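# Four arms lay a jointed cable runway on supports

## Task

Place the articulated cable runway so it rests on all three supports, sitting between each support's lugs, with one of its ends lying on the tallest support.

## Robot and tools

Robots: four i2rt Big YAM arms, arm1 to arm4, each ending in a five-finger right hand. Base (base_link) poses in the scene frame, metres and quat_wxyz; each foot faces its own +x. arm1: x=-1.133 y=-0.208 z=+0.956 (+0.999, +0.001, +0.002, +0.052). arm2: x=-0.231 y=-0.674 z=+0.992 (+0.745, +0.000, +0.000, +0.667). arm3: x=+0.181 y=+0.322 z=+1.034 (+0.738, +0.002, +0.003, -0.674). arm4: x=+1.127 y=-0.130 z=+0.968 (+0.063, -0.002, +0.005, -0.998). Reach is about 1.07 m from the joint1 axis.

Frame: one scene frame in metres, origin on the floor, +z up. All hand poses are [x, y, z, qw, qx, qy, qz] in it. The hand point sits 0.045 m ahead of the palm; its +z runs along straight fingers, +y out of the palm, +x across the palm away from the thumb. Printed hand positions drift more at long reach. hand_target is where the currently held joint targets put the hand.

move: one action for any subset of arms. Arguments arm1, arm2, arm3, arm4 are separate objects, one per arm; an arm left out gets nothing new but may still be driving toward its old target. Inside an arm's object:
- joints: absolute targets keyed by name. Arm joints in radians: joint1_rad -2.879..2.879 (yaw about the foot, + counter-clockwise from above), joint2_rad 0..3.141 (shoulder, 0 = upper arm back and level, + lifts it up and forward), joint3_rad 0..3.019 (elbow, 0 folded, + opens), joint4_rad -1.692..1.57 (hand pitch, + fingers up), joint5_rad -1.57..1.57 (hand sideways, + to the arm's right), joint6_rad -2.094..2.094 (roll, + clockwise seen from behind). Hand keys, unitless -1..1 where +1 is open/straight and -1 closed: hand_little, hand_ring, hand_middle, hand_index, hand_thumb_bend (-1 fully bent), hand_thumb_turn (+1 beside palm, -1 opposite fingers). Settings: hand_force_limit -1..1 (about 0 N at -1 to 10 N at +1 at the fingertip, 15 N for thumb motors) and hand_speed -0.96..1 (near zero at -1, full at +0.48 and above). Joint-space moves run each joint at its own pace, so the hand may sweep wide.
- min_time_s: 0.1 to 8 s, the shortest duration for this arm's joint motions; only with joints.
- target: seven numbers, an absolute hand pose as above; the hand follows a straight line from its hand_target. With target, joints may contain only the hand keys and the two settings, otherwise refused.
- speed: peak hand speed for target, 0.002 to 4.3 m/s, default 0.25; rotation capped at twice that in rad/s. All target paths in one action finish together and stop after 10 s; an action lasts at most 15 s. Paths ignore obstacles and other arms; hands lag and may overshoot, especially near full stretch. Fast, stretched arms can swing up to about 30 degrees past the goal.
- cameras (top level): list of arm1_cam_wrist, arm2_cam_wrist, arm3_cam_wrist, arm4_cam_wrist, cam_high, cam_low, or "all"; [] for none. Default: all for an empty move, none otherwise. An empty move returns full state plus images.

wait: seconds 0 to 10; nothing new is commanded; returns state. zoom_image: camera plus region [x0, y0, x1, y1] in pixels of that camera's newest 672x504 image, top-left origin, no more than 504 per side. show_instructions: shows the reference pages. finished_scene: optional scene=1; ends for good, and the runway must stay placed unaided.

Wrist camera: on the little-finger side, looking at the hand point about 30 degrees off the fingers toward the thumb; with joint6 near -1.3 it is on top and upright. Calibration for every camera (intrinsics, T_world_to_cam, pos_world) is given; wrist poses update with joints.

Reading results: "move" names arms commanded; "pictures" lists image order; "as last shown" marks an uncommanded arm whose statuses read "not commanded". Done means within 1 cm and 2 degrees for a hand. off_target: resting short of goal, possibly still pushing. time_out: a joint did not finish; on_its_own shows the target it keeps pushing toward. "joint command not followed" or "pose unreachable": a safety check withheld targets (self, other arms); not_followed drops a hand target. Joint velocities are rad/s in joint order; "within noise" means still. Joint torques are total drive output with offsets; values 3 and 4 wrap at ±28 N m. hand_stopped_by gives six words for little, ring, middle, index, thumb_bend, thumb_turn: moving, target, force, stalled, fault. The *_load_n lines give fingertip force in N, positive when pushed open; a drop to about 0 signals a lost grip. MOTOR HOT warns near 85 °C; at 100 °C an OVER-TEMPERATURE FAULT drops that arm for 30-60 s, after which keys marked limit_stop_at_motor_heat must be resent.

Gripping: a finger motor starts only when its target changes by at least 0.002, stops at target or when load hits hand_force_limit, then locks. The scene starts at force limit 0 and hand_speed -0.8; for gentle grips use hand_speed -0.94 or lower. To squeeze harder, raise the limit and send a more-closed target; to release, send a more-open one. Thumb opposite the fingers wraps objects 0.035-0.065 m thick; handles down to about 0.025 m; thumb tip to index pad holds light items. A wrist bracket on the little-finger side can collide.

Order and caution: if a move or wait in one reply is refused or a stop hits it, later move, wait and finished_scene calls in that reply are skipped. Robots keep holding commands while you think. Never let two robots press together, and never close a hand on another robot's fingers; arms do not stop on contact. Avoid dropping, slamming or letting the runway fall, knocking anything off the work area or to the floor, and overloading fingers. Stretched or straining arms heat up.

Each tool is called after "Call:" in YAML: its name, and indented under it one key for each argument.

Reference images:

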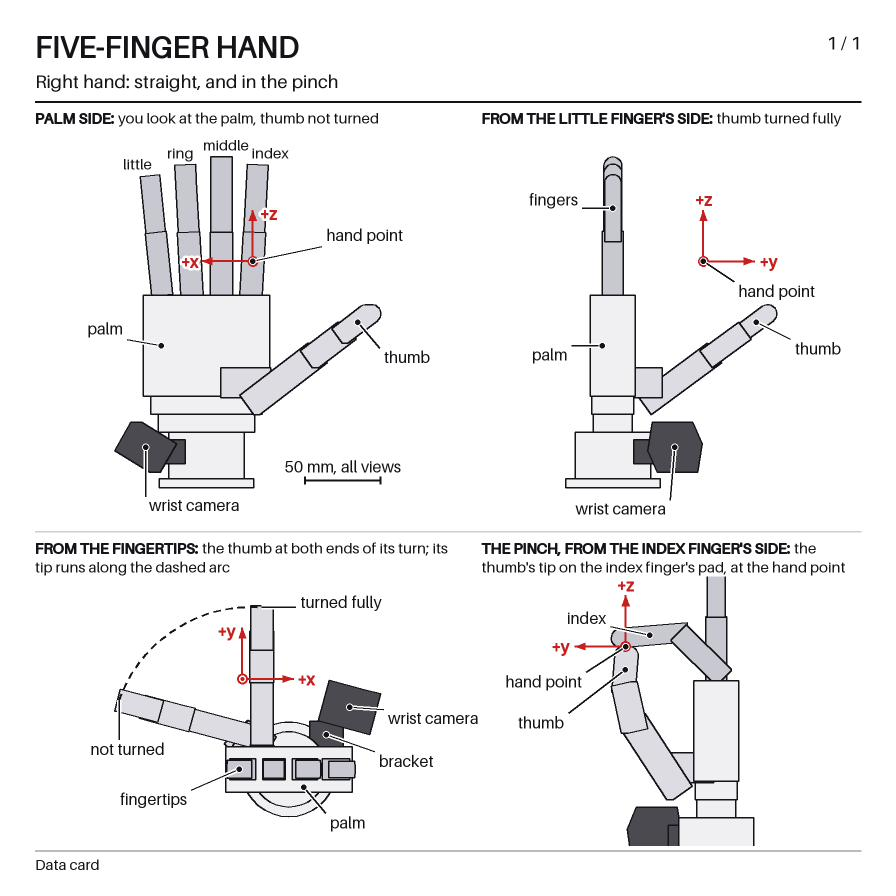

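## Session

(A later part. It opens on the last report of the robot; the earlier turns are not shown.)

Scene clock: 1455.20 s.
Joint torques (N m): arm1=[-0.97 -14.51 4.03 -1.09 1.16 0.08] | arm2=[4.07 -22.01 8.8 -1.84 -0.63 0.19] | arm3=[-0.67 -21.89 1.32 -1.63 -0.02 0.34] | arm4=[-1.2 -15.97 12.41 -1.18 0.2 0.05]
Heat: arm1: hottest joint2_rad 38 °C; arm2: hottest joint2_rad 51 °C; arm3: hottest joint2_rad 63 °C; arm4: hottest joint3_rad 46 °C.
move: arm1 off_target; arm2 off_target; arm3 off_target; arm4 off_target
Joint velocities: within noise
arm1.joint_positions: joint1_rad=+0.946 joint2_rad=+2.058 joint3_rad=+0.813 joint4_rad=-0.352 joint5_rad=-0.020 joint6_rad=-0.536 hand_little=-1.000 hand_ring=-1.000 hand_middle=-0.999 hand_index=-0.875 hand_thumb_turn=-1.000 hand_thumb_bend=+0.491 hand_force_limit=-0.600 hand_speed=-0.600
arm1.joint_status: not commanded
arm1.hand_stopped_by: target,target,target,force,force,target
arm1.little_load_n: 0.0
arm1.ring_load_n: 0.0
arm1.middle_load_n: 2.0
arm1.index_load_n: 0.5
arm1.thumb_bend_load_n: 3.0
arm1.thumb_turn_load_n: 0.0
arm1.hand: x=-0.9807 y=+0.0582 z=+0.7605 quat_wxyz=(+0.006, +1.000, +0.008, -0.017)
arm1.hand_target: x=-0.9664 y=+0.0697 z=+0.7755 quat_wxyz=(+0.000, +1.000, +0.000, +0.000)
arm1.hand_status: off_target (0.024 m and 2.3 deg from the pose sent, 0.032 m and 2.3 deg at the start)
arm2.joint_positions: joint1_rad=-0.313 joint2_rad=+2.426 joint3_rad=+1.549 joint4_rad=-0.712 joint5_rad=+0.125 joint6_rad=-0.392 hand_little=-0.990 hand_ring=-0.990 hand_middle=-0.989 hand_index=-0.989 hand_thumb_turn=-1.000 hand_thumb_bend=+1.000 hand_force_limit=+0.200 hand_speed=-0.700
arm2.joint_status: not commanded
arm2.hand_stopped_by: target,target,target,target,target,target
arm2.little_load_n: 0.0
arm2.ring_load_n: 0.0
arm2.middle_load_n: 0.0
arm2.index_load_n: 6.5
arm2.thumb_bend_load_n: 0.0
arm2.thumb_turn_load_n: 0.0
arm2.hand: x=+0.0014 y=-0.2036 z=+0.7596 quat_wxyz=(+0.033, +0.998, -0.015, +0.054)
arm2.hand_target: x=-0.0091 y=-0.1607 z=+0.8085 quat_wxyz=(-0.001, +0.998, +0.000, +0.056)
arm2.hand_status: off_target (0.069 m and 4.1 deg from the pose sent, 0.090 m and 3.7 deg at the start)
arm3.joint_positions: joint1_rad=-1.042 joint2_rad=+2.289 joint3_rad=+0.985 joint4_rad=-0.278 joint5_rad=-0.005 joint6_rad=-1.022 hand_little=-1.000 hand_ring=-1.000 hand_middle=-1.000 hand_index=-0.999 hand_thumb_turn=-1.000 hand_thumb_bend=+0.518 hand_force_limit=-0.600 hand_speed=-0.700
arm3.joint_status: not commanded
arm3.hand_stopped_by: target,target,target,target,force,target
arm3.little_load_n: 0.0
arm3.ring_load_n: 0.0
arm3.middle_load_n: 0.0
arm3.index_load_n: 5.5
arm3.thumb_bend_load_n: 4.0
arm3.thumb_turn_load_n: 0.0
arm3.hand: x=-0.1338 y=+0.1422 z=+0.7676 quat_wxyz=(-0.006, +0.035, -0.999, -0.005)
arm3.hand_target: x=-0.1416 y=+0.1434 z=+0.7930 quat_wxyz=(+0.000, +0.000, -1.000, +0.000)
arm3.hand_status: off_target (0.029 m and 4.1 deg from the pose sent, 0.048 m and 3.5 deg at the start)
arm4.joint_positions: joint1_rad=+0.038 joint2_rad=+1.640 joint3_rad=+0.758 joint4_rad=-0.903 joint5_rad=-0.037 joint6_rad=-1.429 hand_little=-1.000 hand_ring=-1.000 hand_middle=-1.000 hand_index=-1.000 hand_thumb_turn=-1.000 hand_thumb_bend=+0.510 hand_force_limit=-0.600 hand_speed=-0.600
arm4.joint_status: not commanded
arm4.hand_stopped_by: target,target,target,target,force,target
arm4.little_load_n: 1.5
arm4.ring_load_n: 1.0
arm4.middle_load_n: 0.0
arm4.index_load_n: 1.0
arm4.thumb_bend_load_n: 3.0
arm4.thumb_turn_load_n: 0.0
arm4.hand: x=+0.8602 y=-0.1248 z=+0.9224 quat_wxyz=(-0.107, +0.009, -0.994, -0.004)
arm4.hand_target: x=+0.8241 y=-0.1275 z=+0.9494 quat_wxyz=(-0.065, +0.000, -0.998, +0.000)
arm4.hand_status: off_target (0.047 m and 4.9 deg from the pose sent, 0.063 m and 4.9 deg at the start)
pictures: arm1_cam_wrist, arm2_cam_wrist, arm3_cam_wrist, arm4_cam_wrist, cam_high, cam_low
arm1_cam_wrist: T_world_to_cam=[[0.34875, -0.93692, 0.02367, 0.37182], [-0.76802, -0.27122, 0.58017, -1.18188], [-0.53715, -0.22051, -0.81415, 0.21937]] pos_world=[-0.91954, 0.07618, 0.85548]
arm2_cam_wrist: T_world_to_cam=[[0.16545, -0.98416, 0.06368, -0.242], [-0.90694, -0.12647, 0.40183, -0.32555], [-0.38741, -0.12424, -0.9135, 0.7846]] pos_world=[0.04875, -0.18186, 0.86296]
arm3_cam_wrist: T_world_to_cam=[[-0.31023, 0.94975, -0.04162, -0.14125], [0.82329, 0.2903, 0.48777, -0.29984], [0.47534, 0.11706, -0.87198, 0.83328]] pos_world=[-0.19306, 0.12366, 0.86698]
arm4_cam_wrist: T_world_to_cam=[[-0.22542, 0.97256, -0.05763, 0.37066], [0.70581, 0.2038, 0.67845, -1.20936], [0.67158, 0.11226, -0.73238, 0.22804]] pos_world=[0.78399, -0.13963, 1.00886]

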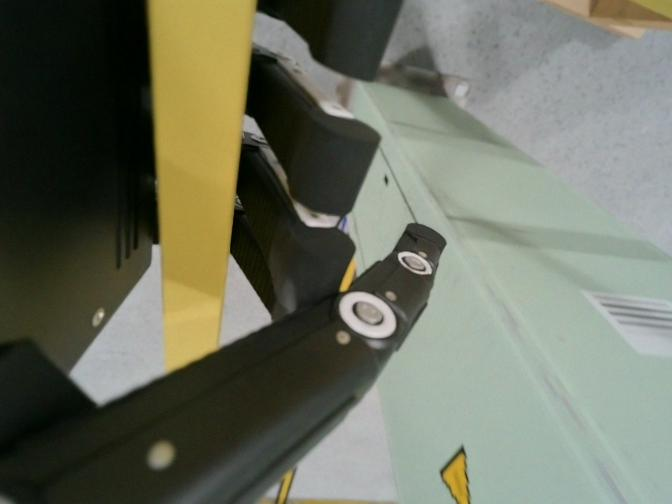

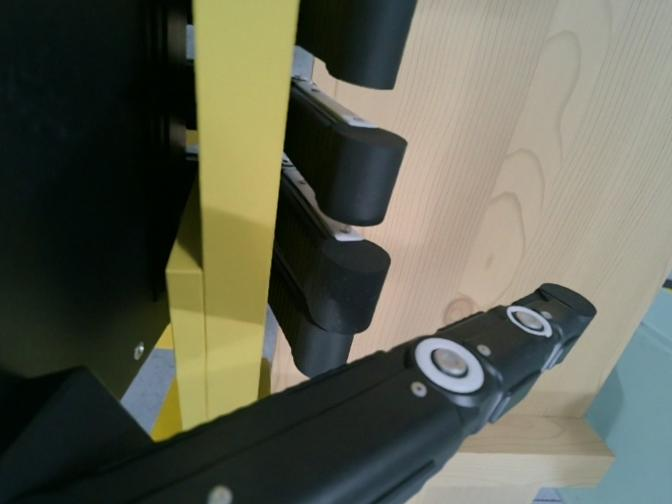

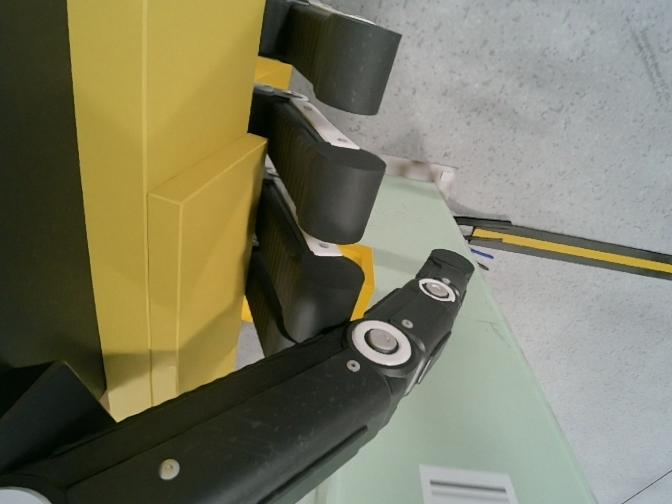

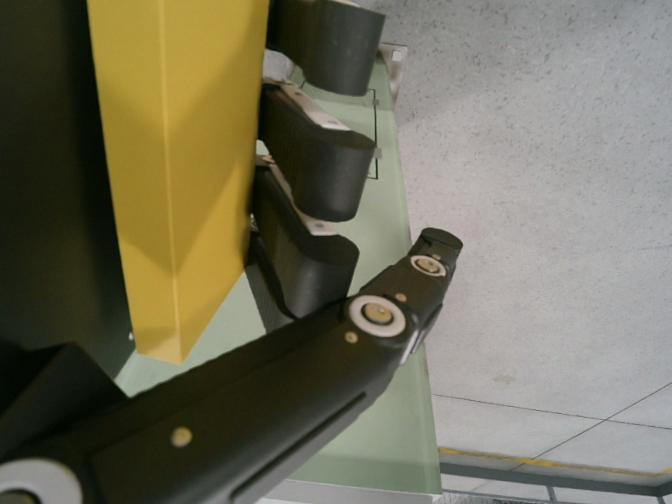

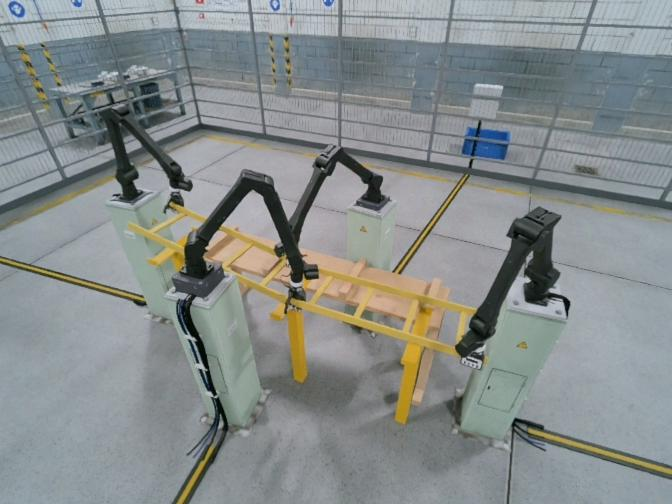

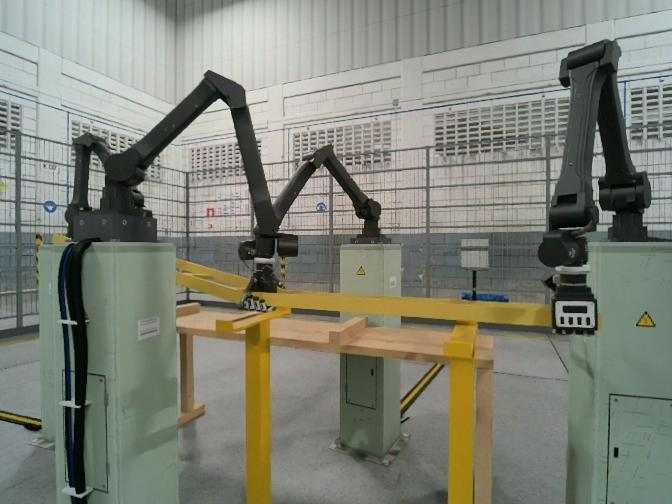

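Call:
move:
  cameras: ["cam_high","cam_low","arm3_cam_wrist","arm2_cam_wrist"]

Scene clock: 1499.10 s.
Joint torques (N m): arm1=[-0.73 -14.51 4.05 -1.01 1.15 0.07] | arm2=[4.19 -22.01 8.8 -1.8 -0.6 0.18] | arm3=[-0.85 -21.95 1.33 -1.62 -0.02 0.35] | arm4=[-0.62 -16.44 12.46 -0.96 0.28 0.05]
Heat: arm1: hottest joint2_rad 40 °C; arm2: hottest joint2_rad 46 °C; arm3: hottest joint2_rad 62 °C; arm4: hottest joint3_rad 51 °C.
Joint velocities: within noise
arm1.joint_positions: joint1_rad=+0.946 joint2_rad=+2.058 joint3_rad=+0.813 joint4_rad=-0.352 joint5_rad=-0.020 joint6_rad=-0.536 hand_little=-1.000 hand_ring=-1.000 hand_middle=-0.999 hand_index=-0.875 hand_thumb_turn=-1.000 hand_thumb_bend=+0.491 hand_force_limit=-0.600 hand_speed=-0.600
arm1.joint_status: not commanded
arm1.hand_stopped_by: target,target,target,force,force,target
arm1.little_load_n: 0.0
arm1.ring_load_n: 0.0
arm1.middle_load_n: 2.0
arm1.index_load_n: 0.5
arm1.thumb_bend_load_n: 3.0
arm1.thumb_turn_load_n: 0.0
arm1.hand: x=-0.9807 y=+0.0582 z=+0.7605 quat_wxyz=(+0.006, +1.000, +0.008, -0.017) (m; scene frame)
arm1.hand_target: x=-0.9664 y=+0.0697 z=+0.7755 quat_wxyz=(+0.000, +1.000, +0.000, +0.000) (m; scene frame)
arm1.hand_status: off_target (0.024 m and 2.3 deg from the pose sent, 0.032 m and 2.3 deg at the start)
arm2.joint_positions: joint1_rad=-0.313 joint2_rad=+2.426 joint3_rad=+1.549 joint4_rad=-0.712 joint5_rad=+0.125 joint6_rad=-0.392 hand_little=-0.990 hand_ring=-0.990 hand_middle=-0.989 hand_index=-0.989 hand_thumb_turn=-1.000 hand_thumb_bend=+1.000 hand_force_limit=+0.200 hand_speed=-0.700
arm2.joint_status: not commanded
arm2.hand_stopped_by: target,target,target,target,target,target
arm2.little_load_n: 0.0
arm2.ring_load_n: 0.0
arm2.middle_load_n: 0.0
arm2.index_load_n: 6.5
arm2.thumb_bend_load_n: 0.0
arm2.thumb_turn_load_n: 0.0
arm2.hand: x=+0.0014 y=-0.2036 z=+0.7596 quat_wxyz=(+0.033, +0.998, -0.015, +0.054) (m; scene frame)
arm2.hand_target: x=-0.0091 y=-0.1607 z=+0.8085 quat_wxyz=(-0.001, +0.998, +0.000, +0.056) (m; scene frame)
arm2.hand_status: off_target (0.069 m and 4.1 deg from the pose sent, 0.090 m and 3.7 deg at the start)
arm3.joint_positions: joint1_rad=-1.042 joint2_rad=+2.289 joint3_rad=+0.985 joint4_rad=-0.278 joint5_rad=-0.005 joint6_rad=-1.022 hand_little=-1.000 hand_ring=-1.000 hand_middle=-1.000 hand_index=-0.999 hand_thumb_turn=-1.000 hand_thumb_bend=+0.518 hand_force_limit=-0.600 hand_speed=-0.700
arm3.joint_status: not commanded
arm3.hand_stopped_by: target,target,target,target,force,target
arm3.little_load_n: 0.0
arm3.ring_load_n: 0.0
arm3.middle_load_n: 0.0
arm3.index_load_n: 5.5
arm3.thumb_bend_load_n: 4.0
arm3.thumb_turn_load_n: 0.0
arm3.hand: x=-0.1338 y=+0.1422 z=+0.7676 quat_wxyz=(-0.006, +0.035, -0.999, -0.005) (m; scene frame)
arm3.hand_target: x=-0.1416 y=+0.1434 z=+0.7930 quat_wxyz=(+0.000, +0.000, -1.000, +0.000) (m; scene frame)
arm3.hand_status: off_target (0.029 m and 4.1 deg from the pose sent, 0.048 m and 3.5 deg at the start)
arm4.joint_positions: joint1_rad=+0.038 joint2_rad=+1.640 joint3_rad=+0.758 joint4_rad=-0.903 joint5_rad=-0.037 joint6_rad=-1.429 hand_little=-1.000 hand_ring=-1.000 hand_middle=-1.000 hand_index=-1.000 hand_thumb_turn=-1.000 hand_thumb_bend=+0.510 hand_force_limit=-0.600 hand_speed=-0.600
arm4.joint_status: not commanded
arm4.hand_stopped_by: target,target,target,target,force,target
arm4.little_load_n: 1.5
arm4.ring_load_n: 1.0
arm4.middle_load_n: 0.0
arm4.index_load_n: 1.0
arm4.thumb_bend_load_n: 3.5
arm4.thumb_turn_load_n: 0.0
arm4.hand: x=+0.8602 y=-0.1248 z=+0.9224 quat_wxyz=(-0.107, +0.009, -0.994, -0.004) (m; scene frame)
arm4.hand_target: x=+0.8241 y=-0.1275 z=+0.9494 quat_wxyz=(-0.065, +0.000, -0.998, +0.000) (m; scene frame)
arm4.hand_status: off_target (0.047 m and 4.9 deg from the pose sent, 0.063 m and 4.9 deg at the start)
pictures: arm2_cam_wrist, arm3_cam_wrist, cam_high, cam_low
camera_calibration:
arm2_cam_wrist: T_world_to_cam=[[0.16509, -0.98422, 0.06362, -0.24194], [-0.90702, -0.12617, 0.40175, -0.32542], [-0.38738, -0.12403, -0.91354, 0.78467]] pos_world=[0.04875, -0.18186, 0.86296]
arm3_cam_wrist: T_world_to_cam=[[-0.31023, 0.94975, -0.04162, -0.14125], [0.82329, 0.2903, 0.48777, -0.29984], [0.47534, 0.11706, -0.87198, 0.83328]] pos_world=[-0.19306, 0.12366, 0.86698]

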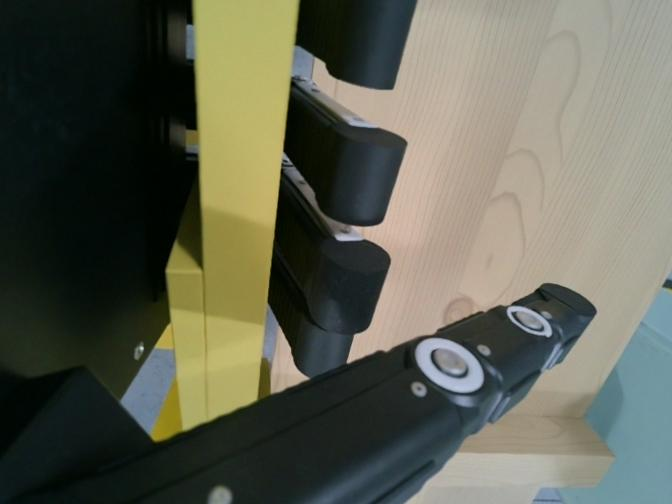

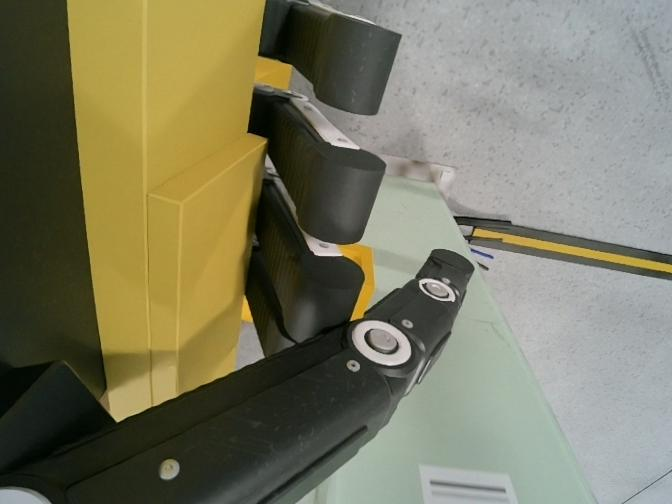

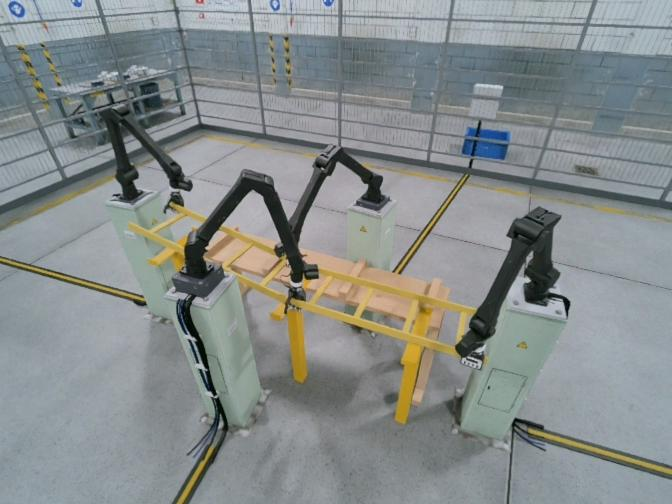

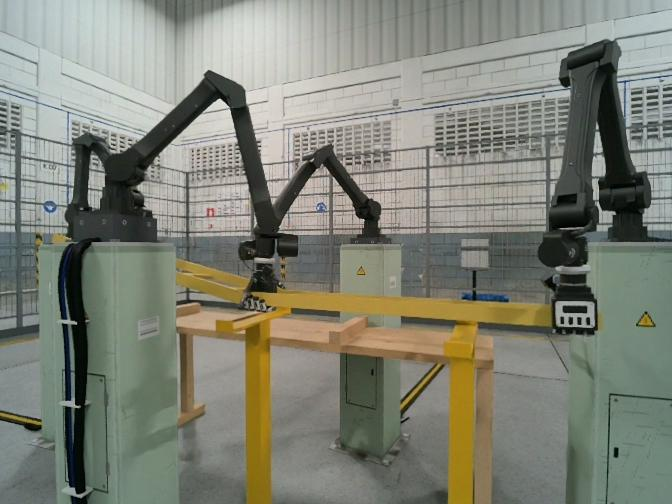

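Call:
zoom_image:
  camera: "cam_low"
  region: [200, 260, 320, 360]

Call:
zoom_image:
  camera: "arm3_cam_wrist"
  region: [220, 180, 420, 400]

Call:
zoom_image:
  camera: "arm2_cam_wrist"
  region: [130, 180, 430, 480]

Scaled by 4.200 from the camera's image (finer frame: 960x720).

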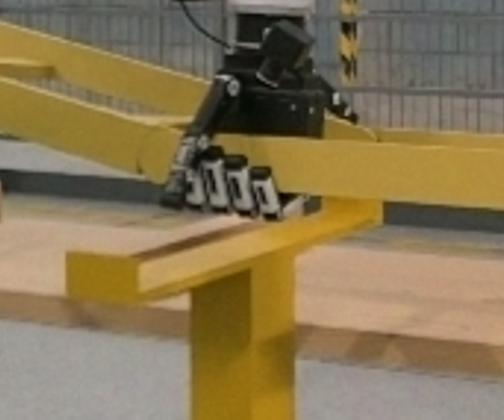

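Scaled by 2.291 from the camera's image (finer frame: 960x720).

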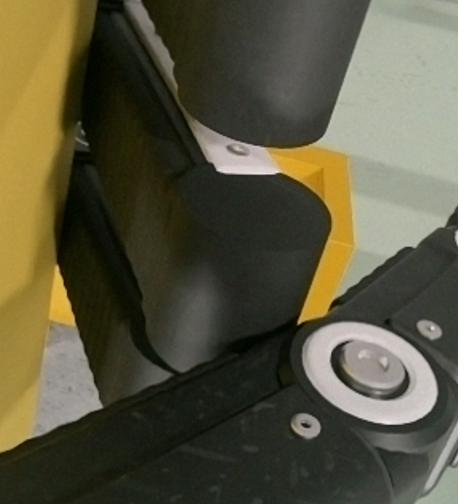

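Scaled by 1.680 from the camera's image (finer frame: 960x720).

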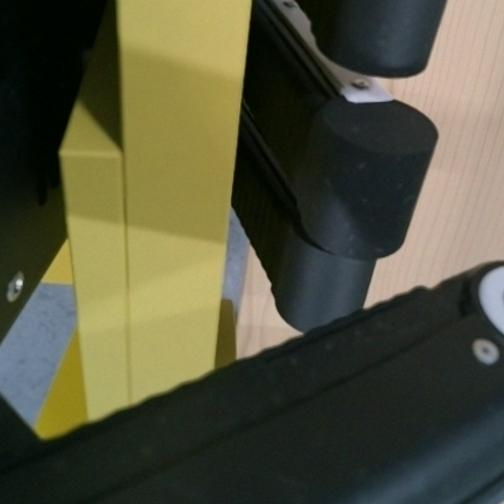

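Call:
zoom_image:
  camera: "cam_high"
  region: [230, 230, 350, 330]

Call:
zoom_image:
  camera: "cam_low"
  region: [205, 275, 265, 335]

Call:
zoom_image:
  camera: "arm2_cam_wrist"
  region: [130, 280, 290, 440]

Scaled by 4.200 from the camera's image (finer frame: 960x720).

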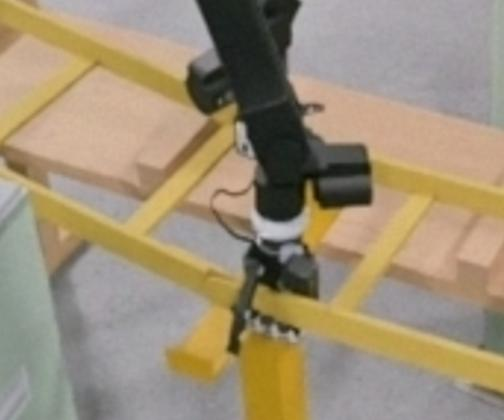

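Scaled by 8.400 from the camera's image (finer frame: 960x720).

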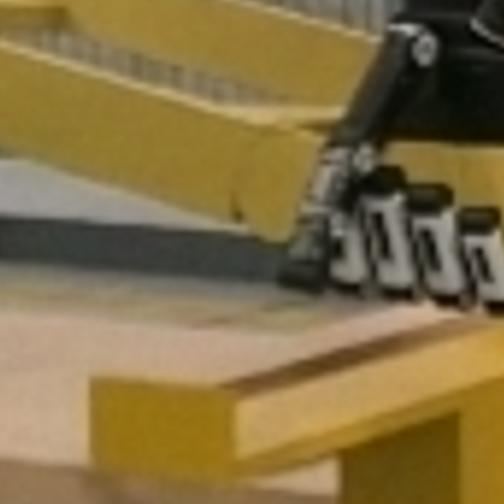

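Scaled by 3.150 from the camera's image (finer frame: 960x720).

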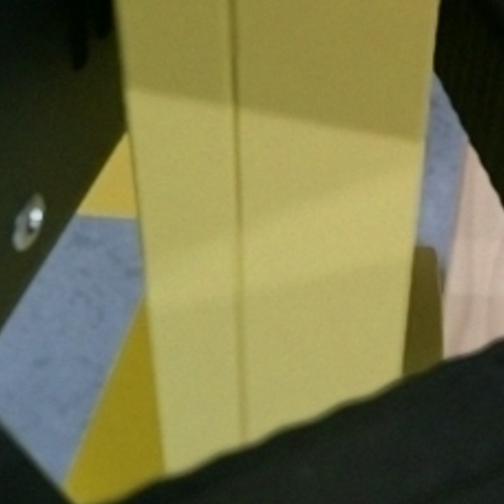

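Call:
move:
  arm1: {"target":[-0.966,0.070,0.731,0,1,0,0],"speed":0.04}
  arm2: {"target":[-0.008,-0.158,0.765,0,0.9984,0,0.0567],"speed":0.04}
  arm3: {"target":[-0.142,0.143,0.750,0,0,1,0],"speed":0.04}
  arm4: {"target":[0.822,-0.113,0.920,0.065,0,0.9979,0],"speed":0.04}
  cameras: ["all"]

Call:
zoom_image:
  camera: "cam_low"
  region: [205, 275, 285, 355]

Call:
zoom_image:
  camera: "cam_high"
  region: [250, 255, 340, 345]

Call:
zoom_image:
  camera: "cam_high"
  region: [110, 180, 220, 290]

Call:
zoom_image:
  camera: "cam_high"
  region: [380, 260, 500, 380]

Scene clock: 1576.37 s.
Joint torques (N m): arm1=[-0.73 -14.74 2.59 -0.36 1.11 0.04] | arm2=[3.9 -18.43 8.77 0.1 -0.6 0.2] | arm3=[-0.38 -18.67 1.58 -0.81 -0.02 0.25] | arm4=[-0.79 -16.73 9.63 0.58 0.21 -0.11]
Heat: arm1: hottest joint2_rad 40 °C; arm2: hottest joint2_rad 46 °C; arm3: hottest joint2_rad 61 °C; arm4: hottest joint3_rad 53 °C.
move: arm1 off_target; arm2 off_target; arm3 off_target; arm4 off_target
Joint velocities: within noise
arm1.joint_positions: joint1_rad=+0.946 joint2_rad=+2.185 joint3_rad=+0.845 joint4_rad=-0.267 joint5_rad=-0.020 joint6_rad=-0.532 hand_little=-1.000 hand_ring=-1.000 hand_middle=-0.999 hand_index=-0.874 hand_thumb_turn=-1.000 hand_thumb_bend=+0.491 hand_force_limit=-0.600 hand_speed=-0.600
arm1.joint_status: not commanded
arm1.hand_stopped_by: target,target,target,force,force,target
arm1.little_load_n: 0.0
arm1.ring_load_n: 0.0
arm1.middle_load_n: 2.0
arm1.index_load_n: 0.5
arm1.thumb_bend_load_n: 3.0
arm1.thumb_turn_load_n: 0.0
arm1.hand: x=-0.9817 y=+0.0570 z=+0.7188 quat_wxyz=(+0.011, +1.000, +0.006, -0.020)
arm1.hand_target: x=-0.9663 y=+0.0698 z=+0.7307 quat_wxyz=(+0.000, +1.000, +0.000, +0.000)
arm1.hand_status: off_target (0.024 m and 2.6 deg from the pose sent, 0.035 m and 2.3 deg at the start)
arm2.joint_positions: joint1_rad=-0.311 joint2_rad=+2.463 joint3_rad=+1.569 joint4_rad=-0.702 joint5_rad=+0.124 joint6_rad=-0.392 hand_little=-0.990 hand_ring=-0.990 hand_middle=-0.989 hand_index=-0.989 hand_thumb_turn=-1.000 hand_thumb_bend=+1.000 hand_force_limit=+0.200 hand_speed=-0.700
arm2.joint_status: not commanded
arm2.hand_stopped_by: target,target,target,target,target,target
arm2.little_load_n: 0.0
arm2.ring_load_n: 0.0
arm2.middle_load_n: 0.0
arm2.index_load_n: 3.0
arm2.thumb_bend_load_n: 0.0
arm2.thumb_turn_load_n: 0.0
arm2.hand: x=+0.0003 y=-0.2028 z=+0.7436 quat_wxyz=(+0.036, +0.998, -0.013, +0.052)
arm2.hand_target: x=-0.0091 y=-0.1597 z=+0.7662 quat_wxyz=(+0.000, +0.998, +0.000, +0.056)
arm2.hand_status: off_target (0.050 m and 4.4 deg from the pose sent, 0.047 m and 4.1 deg at the start)
arm3.joint_positions: joint1_rad=-1.048 joint2_rad=+2.371 joint3_rad=+1.019 joint4_rad=-0.223 joint5_rad=-0.005 joint6_rad=-1.009 hand_little=-1.000 hand_ring=-1.000 hand_middle=-1.000 hand_index=-0.999 hand_thumb_turn=-1.000 hand_thumb_bend=+0.518 hand_force_limit=-0.600 hand_speed=-0.700
arm3.joint_status: not commanded
arm3.hand_stopped_by: target,target,target,target,force,target
arm3.little_load_n: 0.0
arm3.ring_load_n: 0.0
arm3.middle_load_n: 0.0
arm3.index_load_n: 6.0
arm3.thumb_bend_load_n: 4.0
arm3.thumb_turn_load_n: 0.0
arm3.hand: x=-0.1359 y=+0.1424 z=+0.7372 quat_wxyz=(-0.003, +0.026, -1.000, -0.003)
arm3.hand_target: x=-0.1420 y=+0.1431 z=+0.7496 quat_wxyz=(+0.000, +0.000, -1.000, +0.000)
arm3.hand_status: off_target (0.014 m and 3.0 deg from the pose sent, 0.019 m and 4.1 deg at the start)
arm4.joint_positions: joint1_rad=-0.002 joint2_rad=+1.705 joint3_rad=+0.755 joint4_rad=-0.853 joint5_rad=-0.031 joint6_rad=-1.455 hand_little=-1.000 hand_ring=-1.000 hand_middle=-1.000 hand_index=-0.999 hand_thumb_turn=-1.000 hand_thumb_bend=+0.510 hand_force_limit=-0.600 hand_speed=-0.600
arm4.joint_status: not commanded
arm4.hand_stopped_by: target,target,target,target,force,target
arm4.little_load_n: 0.0
arm4.ring_load_n: 0.0
arm4.middle_load_n: 0.5
arm4.index_load_n: 3.0
arm4.thumb_bend_load_n: 3.0
arm4.thumb_turn_load_n: 0.0
arm4.hand: x=+0.8597 y=-0.1117 z=+0.9016 quat_wxyz=(-0.115, +0.001, -0.993, -0.004)
arm4.hand_target: x=+0.8234 y=-0.1128 z=+0.9207 quat_wxyz=(-0.065, +0.000, -0.998, +0.000)
arm4.hand_status: off_target (0.042 m and 5.7 deg from the pose sent, 0.040 m and 4.9 deg at the start)
pictures: arm1_cam_wrist, arm2_cam_wrist, arm3_cam_wrist, arm4_cam_wrist, cam_high, cam_low
arm1_cam_wrist: T_world_to_cam=[[0.34501, -0.93808, 0.03127, 0.36299], [-0.76642, -0.26233, 0.58633, -1.1622], [-0.54182, -0.22626, -0.80947, 0.17704]] pos_world=[-0.92004, 0.07568, 0.81339]
arm2_cam_wrist: T_world_to_cam=[[0.16756, -0.98341, 0.06946, -0.24423], [-0.90539, -0.12562, 0.40557, -0.32249], [-0.39012, -0.13084, -0.91142, 0.76671]] pos_world=[0.04804, -0.18037, 0.84655]
arm3_cam_wrist: T_world_to_cam=[[-0.29232, 0.95532, -0.0438, -0.14007], [0.83121, 0.27646, 0.48235, -0.27633], [0.47291, 0.10459, -0.87488, 0.81134]] pos_world=[-0.19495, 0.12535, 0.83697]
arm4_cam_wrist: T_world_to_cam=[[-0.2108, 0.97574, -0.05903, 0.34578], [0.69789, 0.19251, 0.68985, -1.2022], [0.68448, 0.10423, -0.72154, 0.18994]] pos_world=[0.78189, -0.12576, 0.9868]

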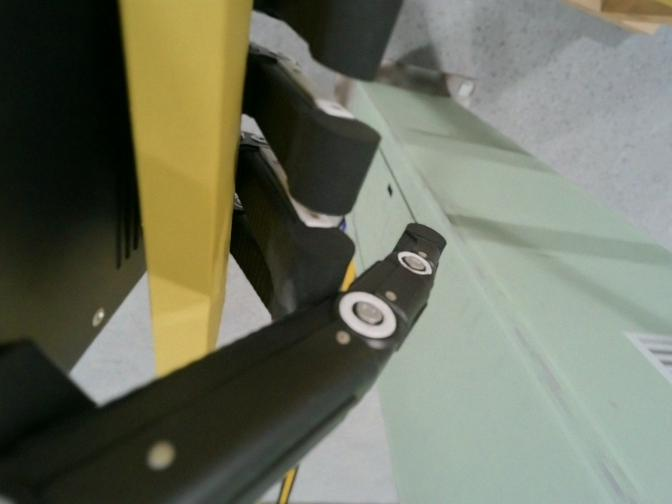

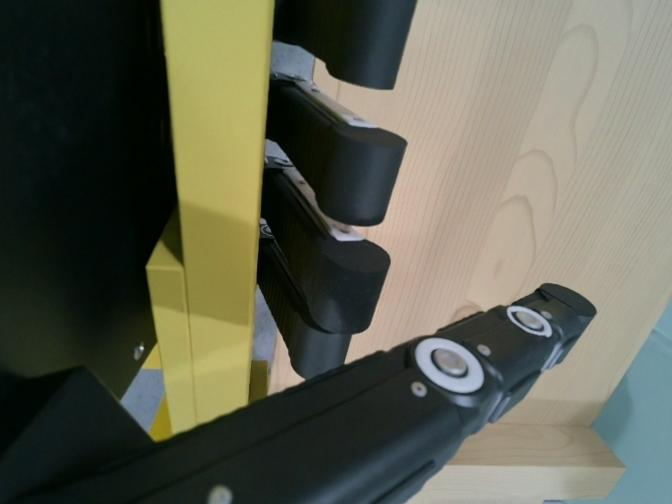

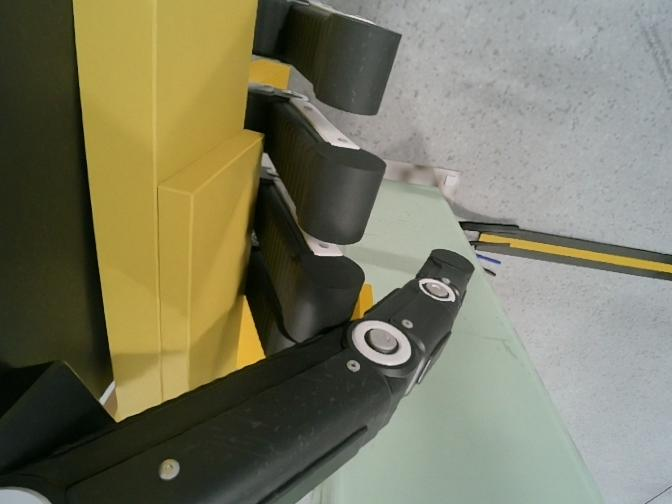

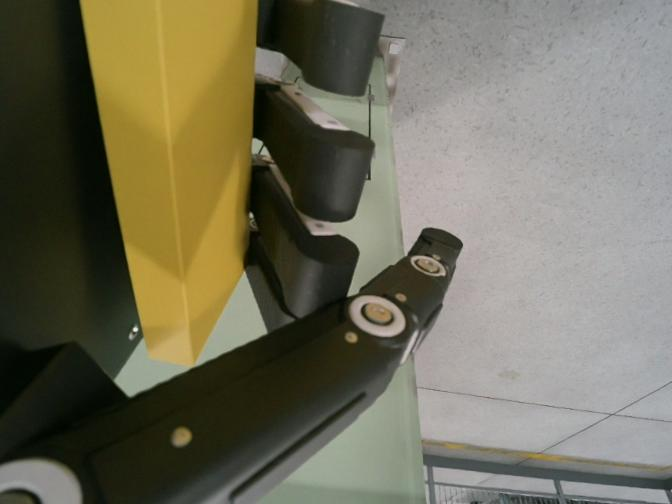

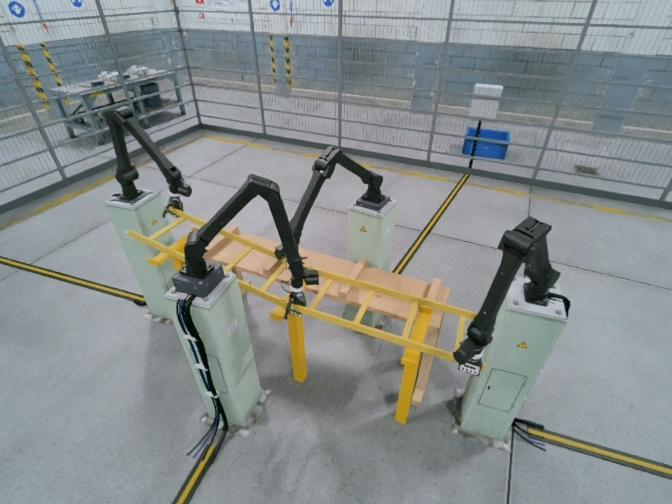

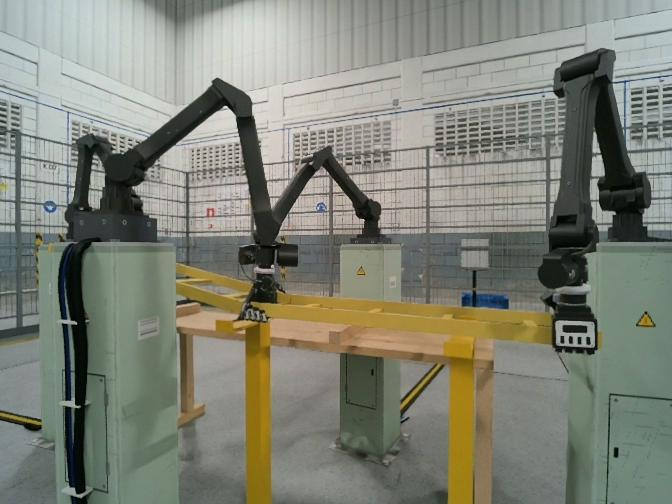

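Scaled by 6.300 from the camera's image (finer frame: 960x720).

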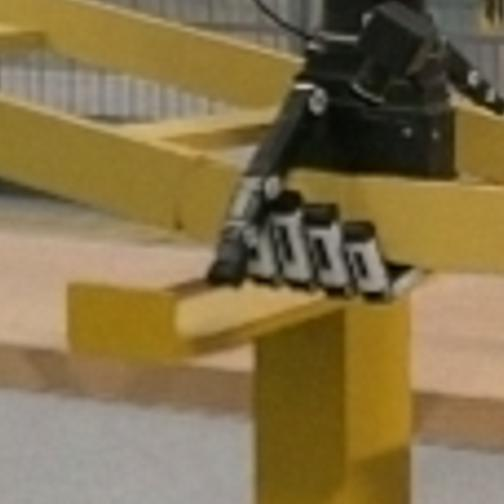

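Scaled by 5.600 from the camera's image (finer frame: 960x720).

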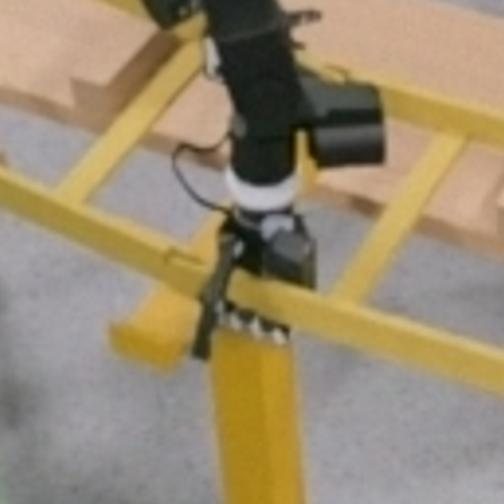

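Scaled by 4.582 from the camera's image (finer frame: 960x720).

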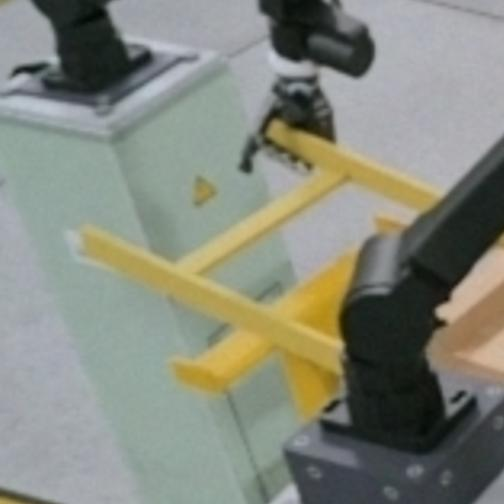

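Scaled by 4.200 from the camera's image (finer frame: 960x720).

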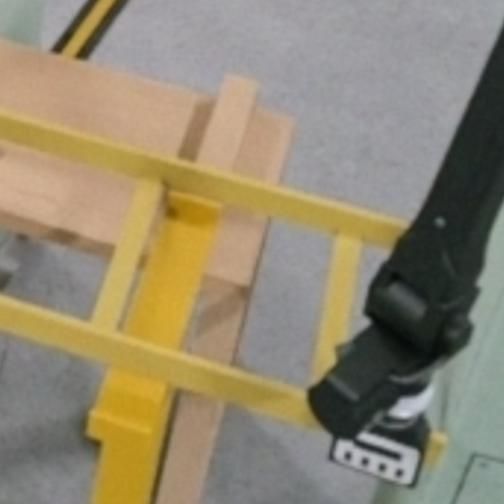

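Call:
zoom_image:
  camera: "cam_high"
  region: [395, 290, 455, 330]

Call:
zoom_image:
  camera: "cam_high"
  region: [390, 335, 450, 375]

Call:
zoom_image:
  camera: "cam_low"
  region: [430, 300, 530, 370]

Scaled by 8.400 from the camera's image (finer frame: 960x720).

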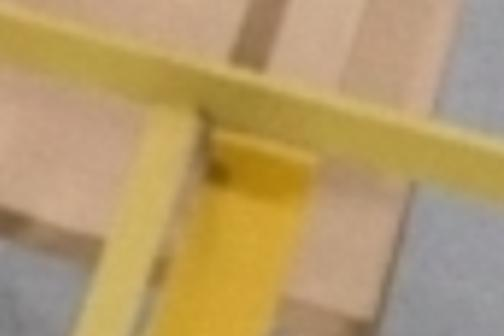

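Scaled by 8.400 from the camera's image (finer frame: 960x720).

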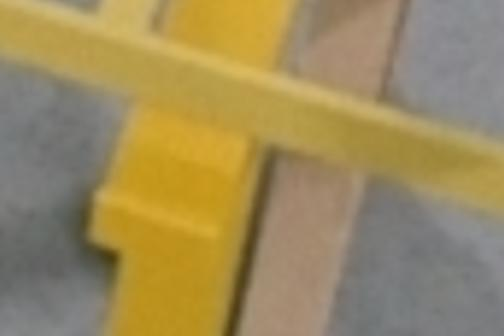

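Scaled by 5.040 from the camera's image (finer frame: 960x720).

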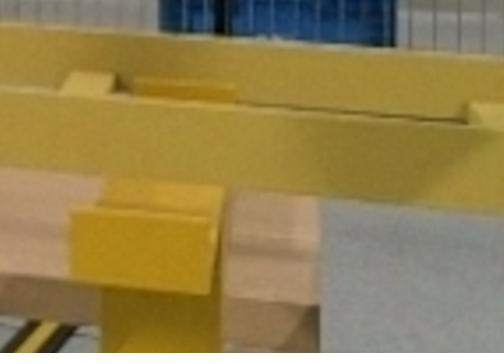

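Call:
zoom_image:
  camera: "cam_high"
  region: [340, 270, 430, 345]

Call:
zoom_image:
  camera: "cam_high"
  region: [380, 280, 500, 380]

Call:
zoom_image:
  camera: "cam_low"
  region: [440, 300, 500, 350]

Scaled by 5.600 from the camera's image (finer frame: 960x720).

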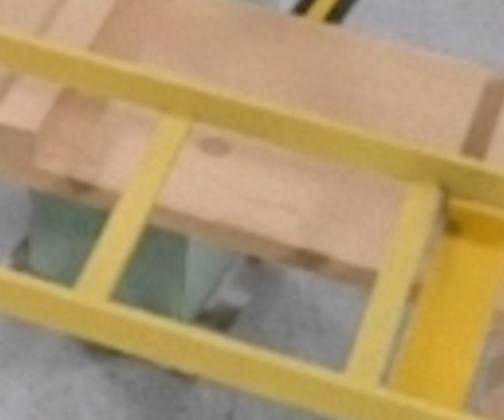

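Scaled by 4.200 from the camera's image (finer frame: 960x720).

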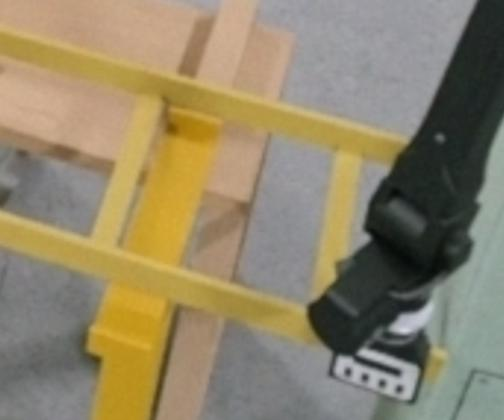

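Scaled by 8.400 from the camera's image (finer frame: 960x720).

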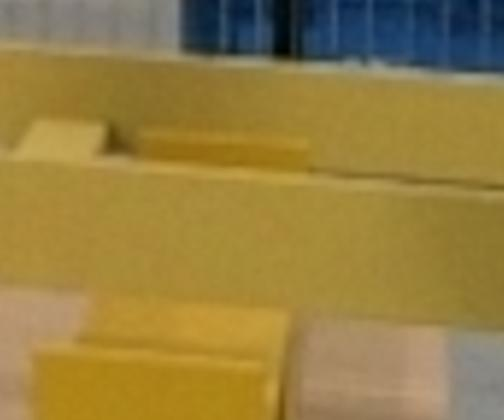

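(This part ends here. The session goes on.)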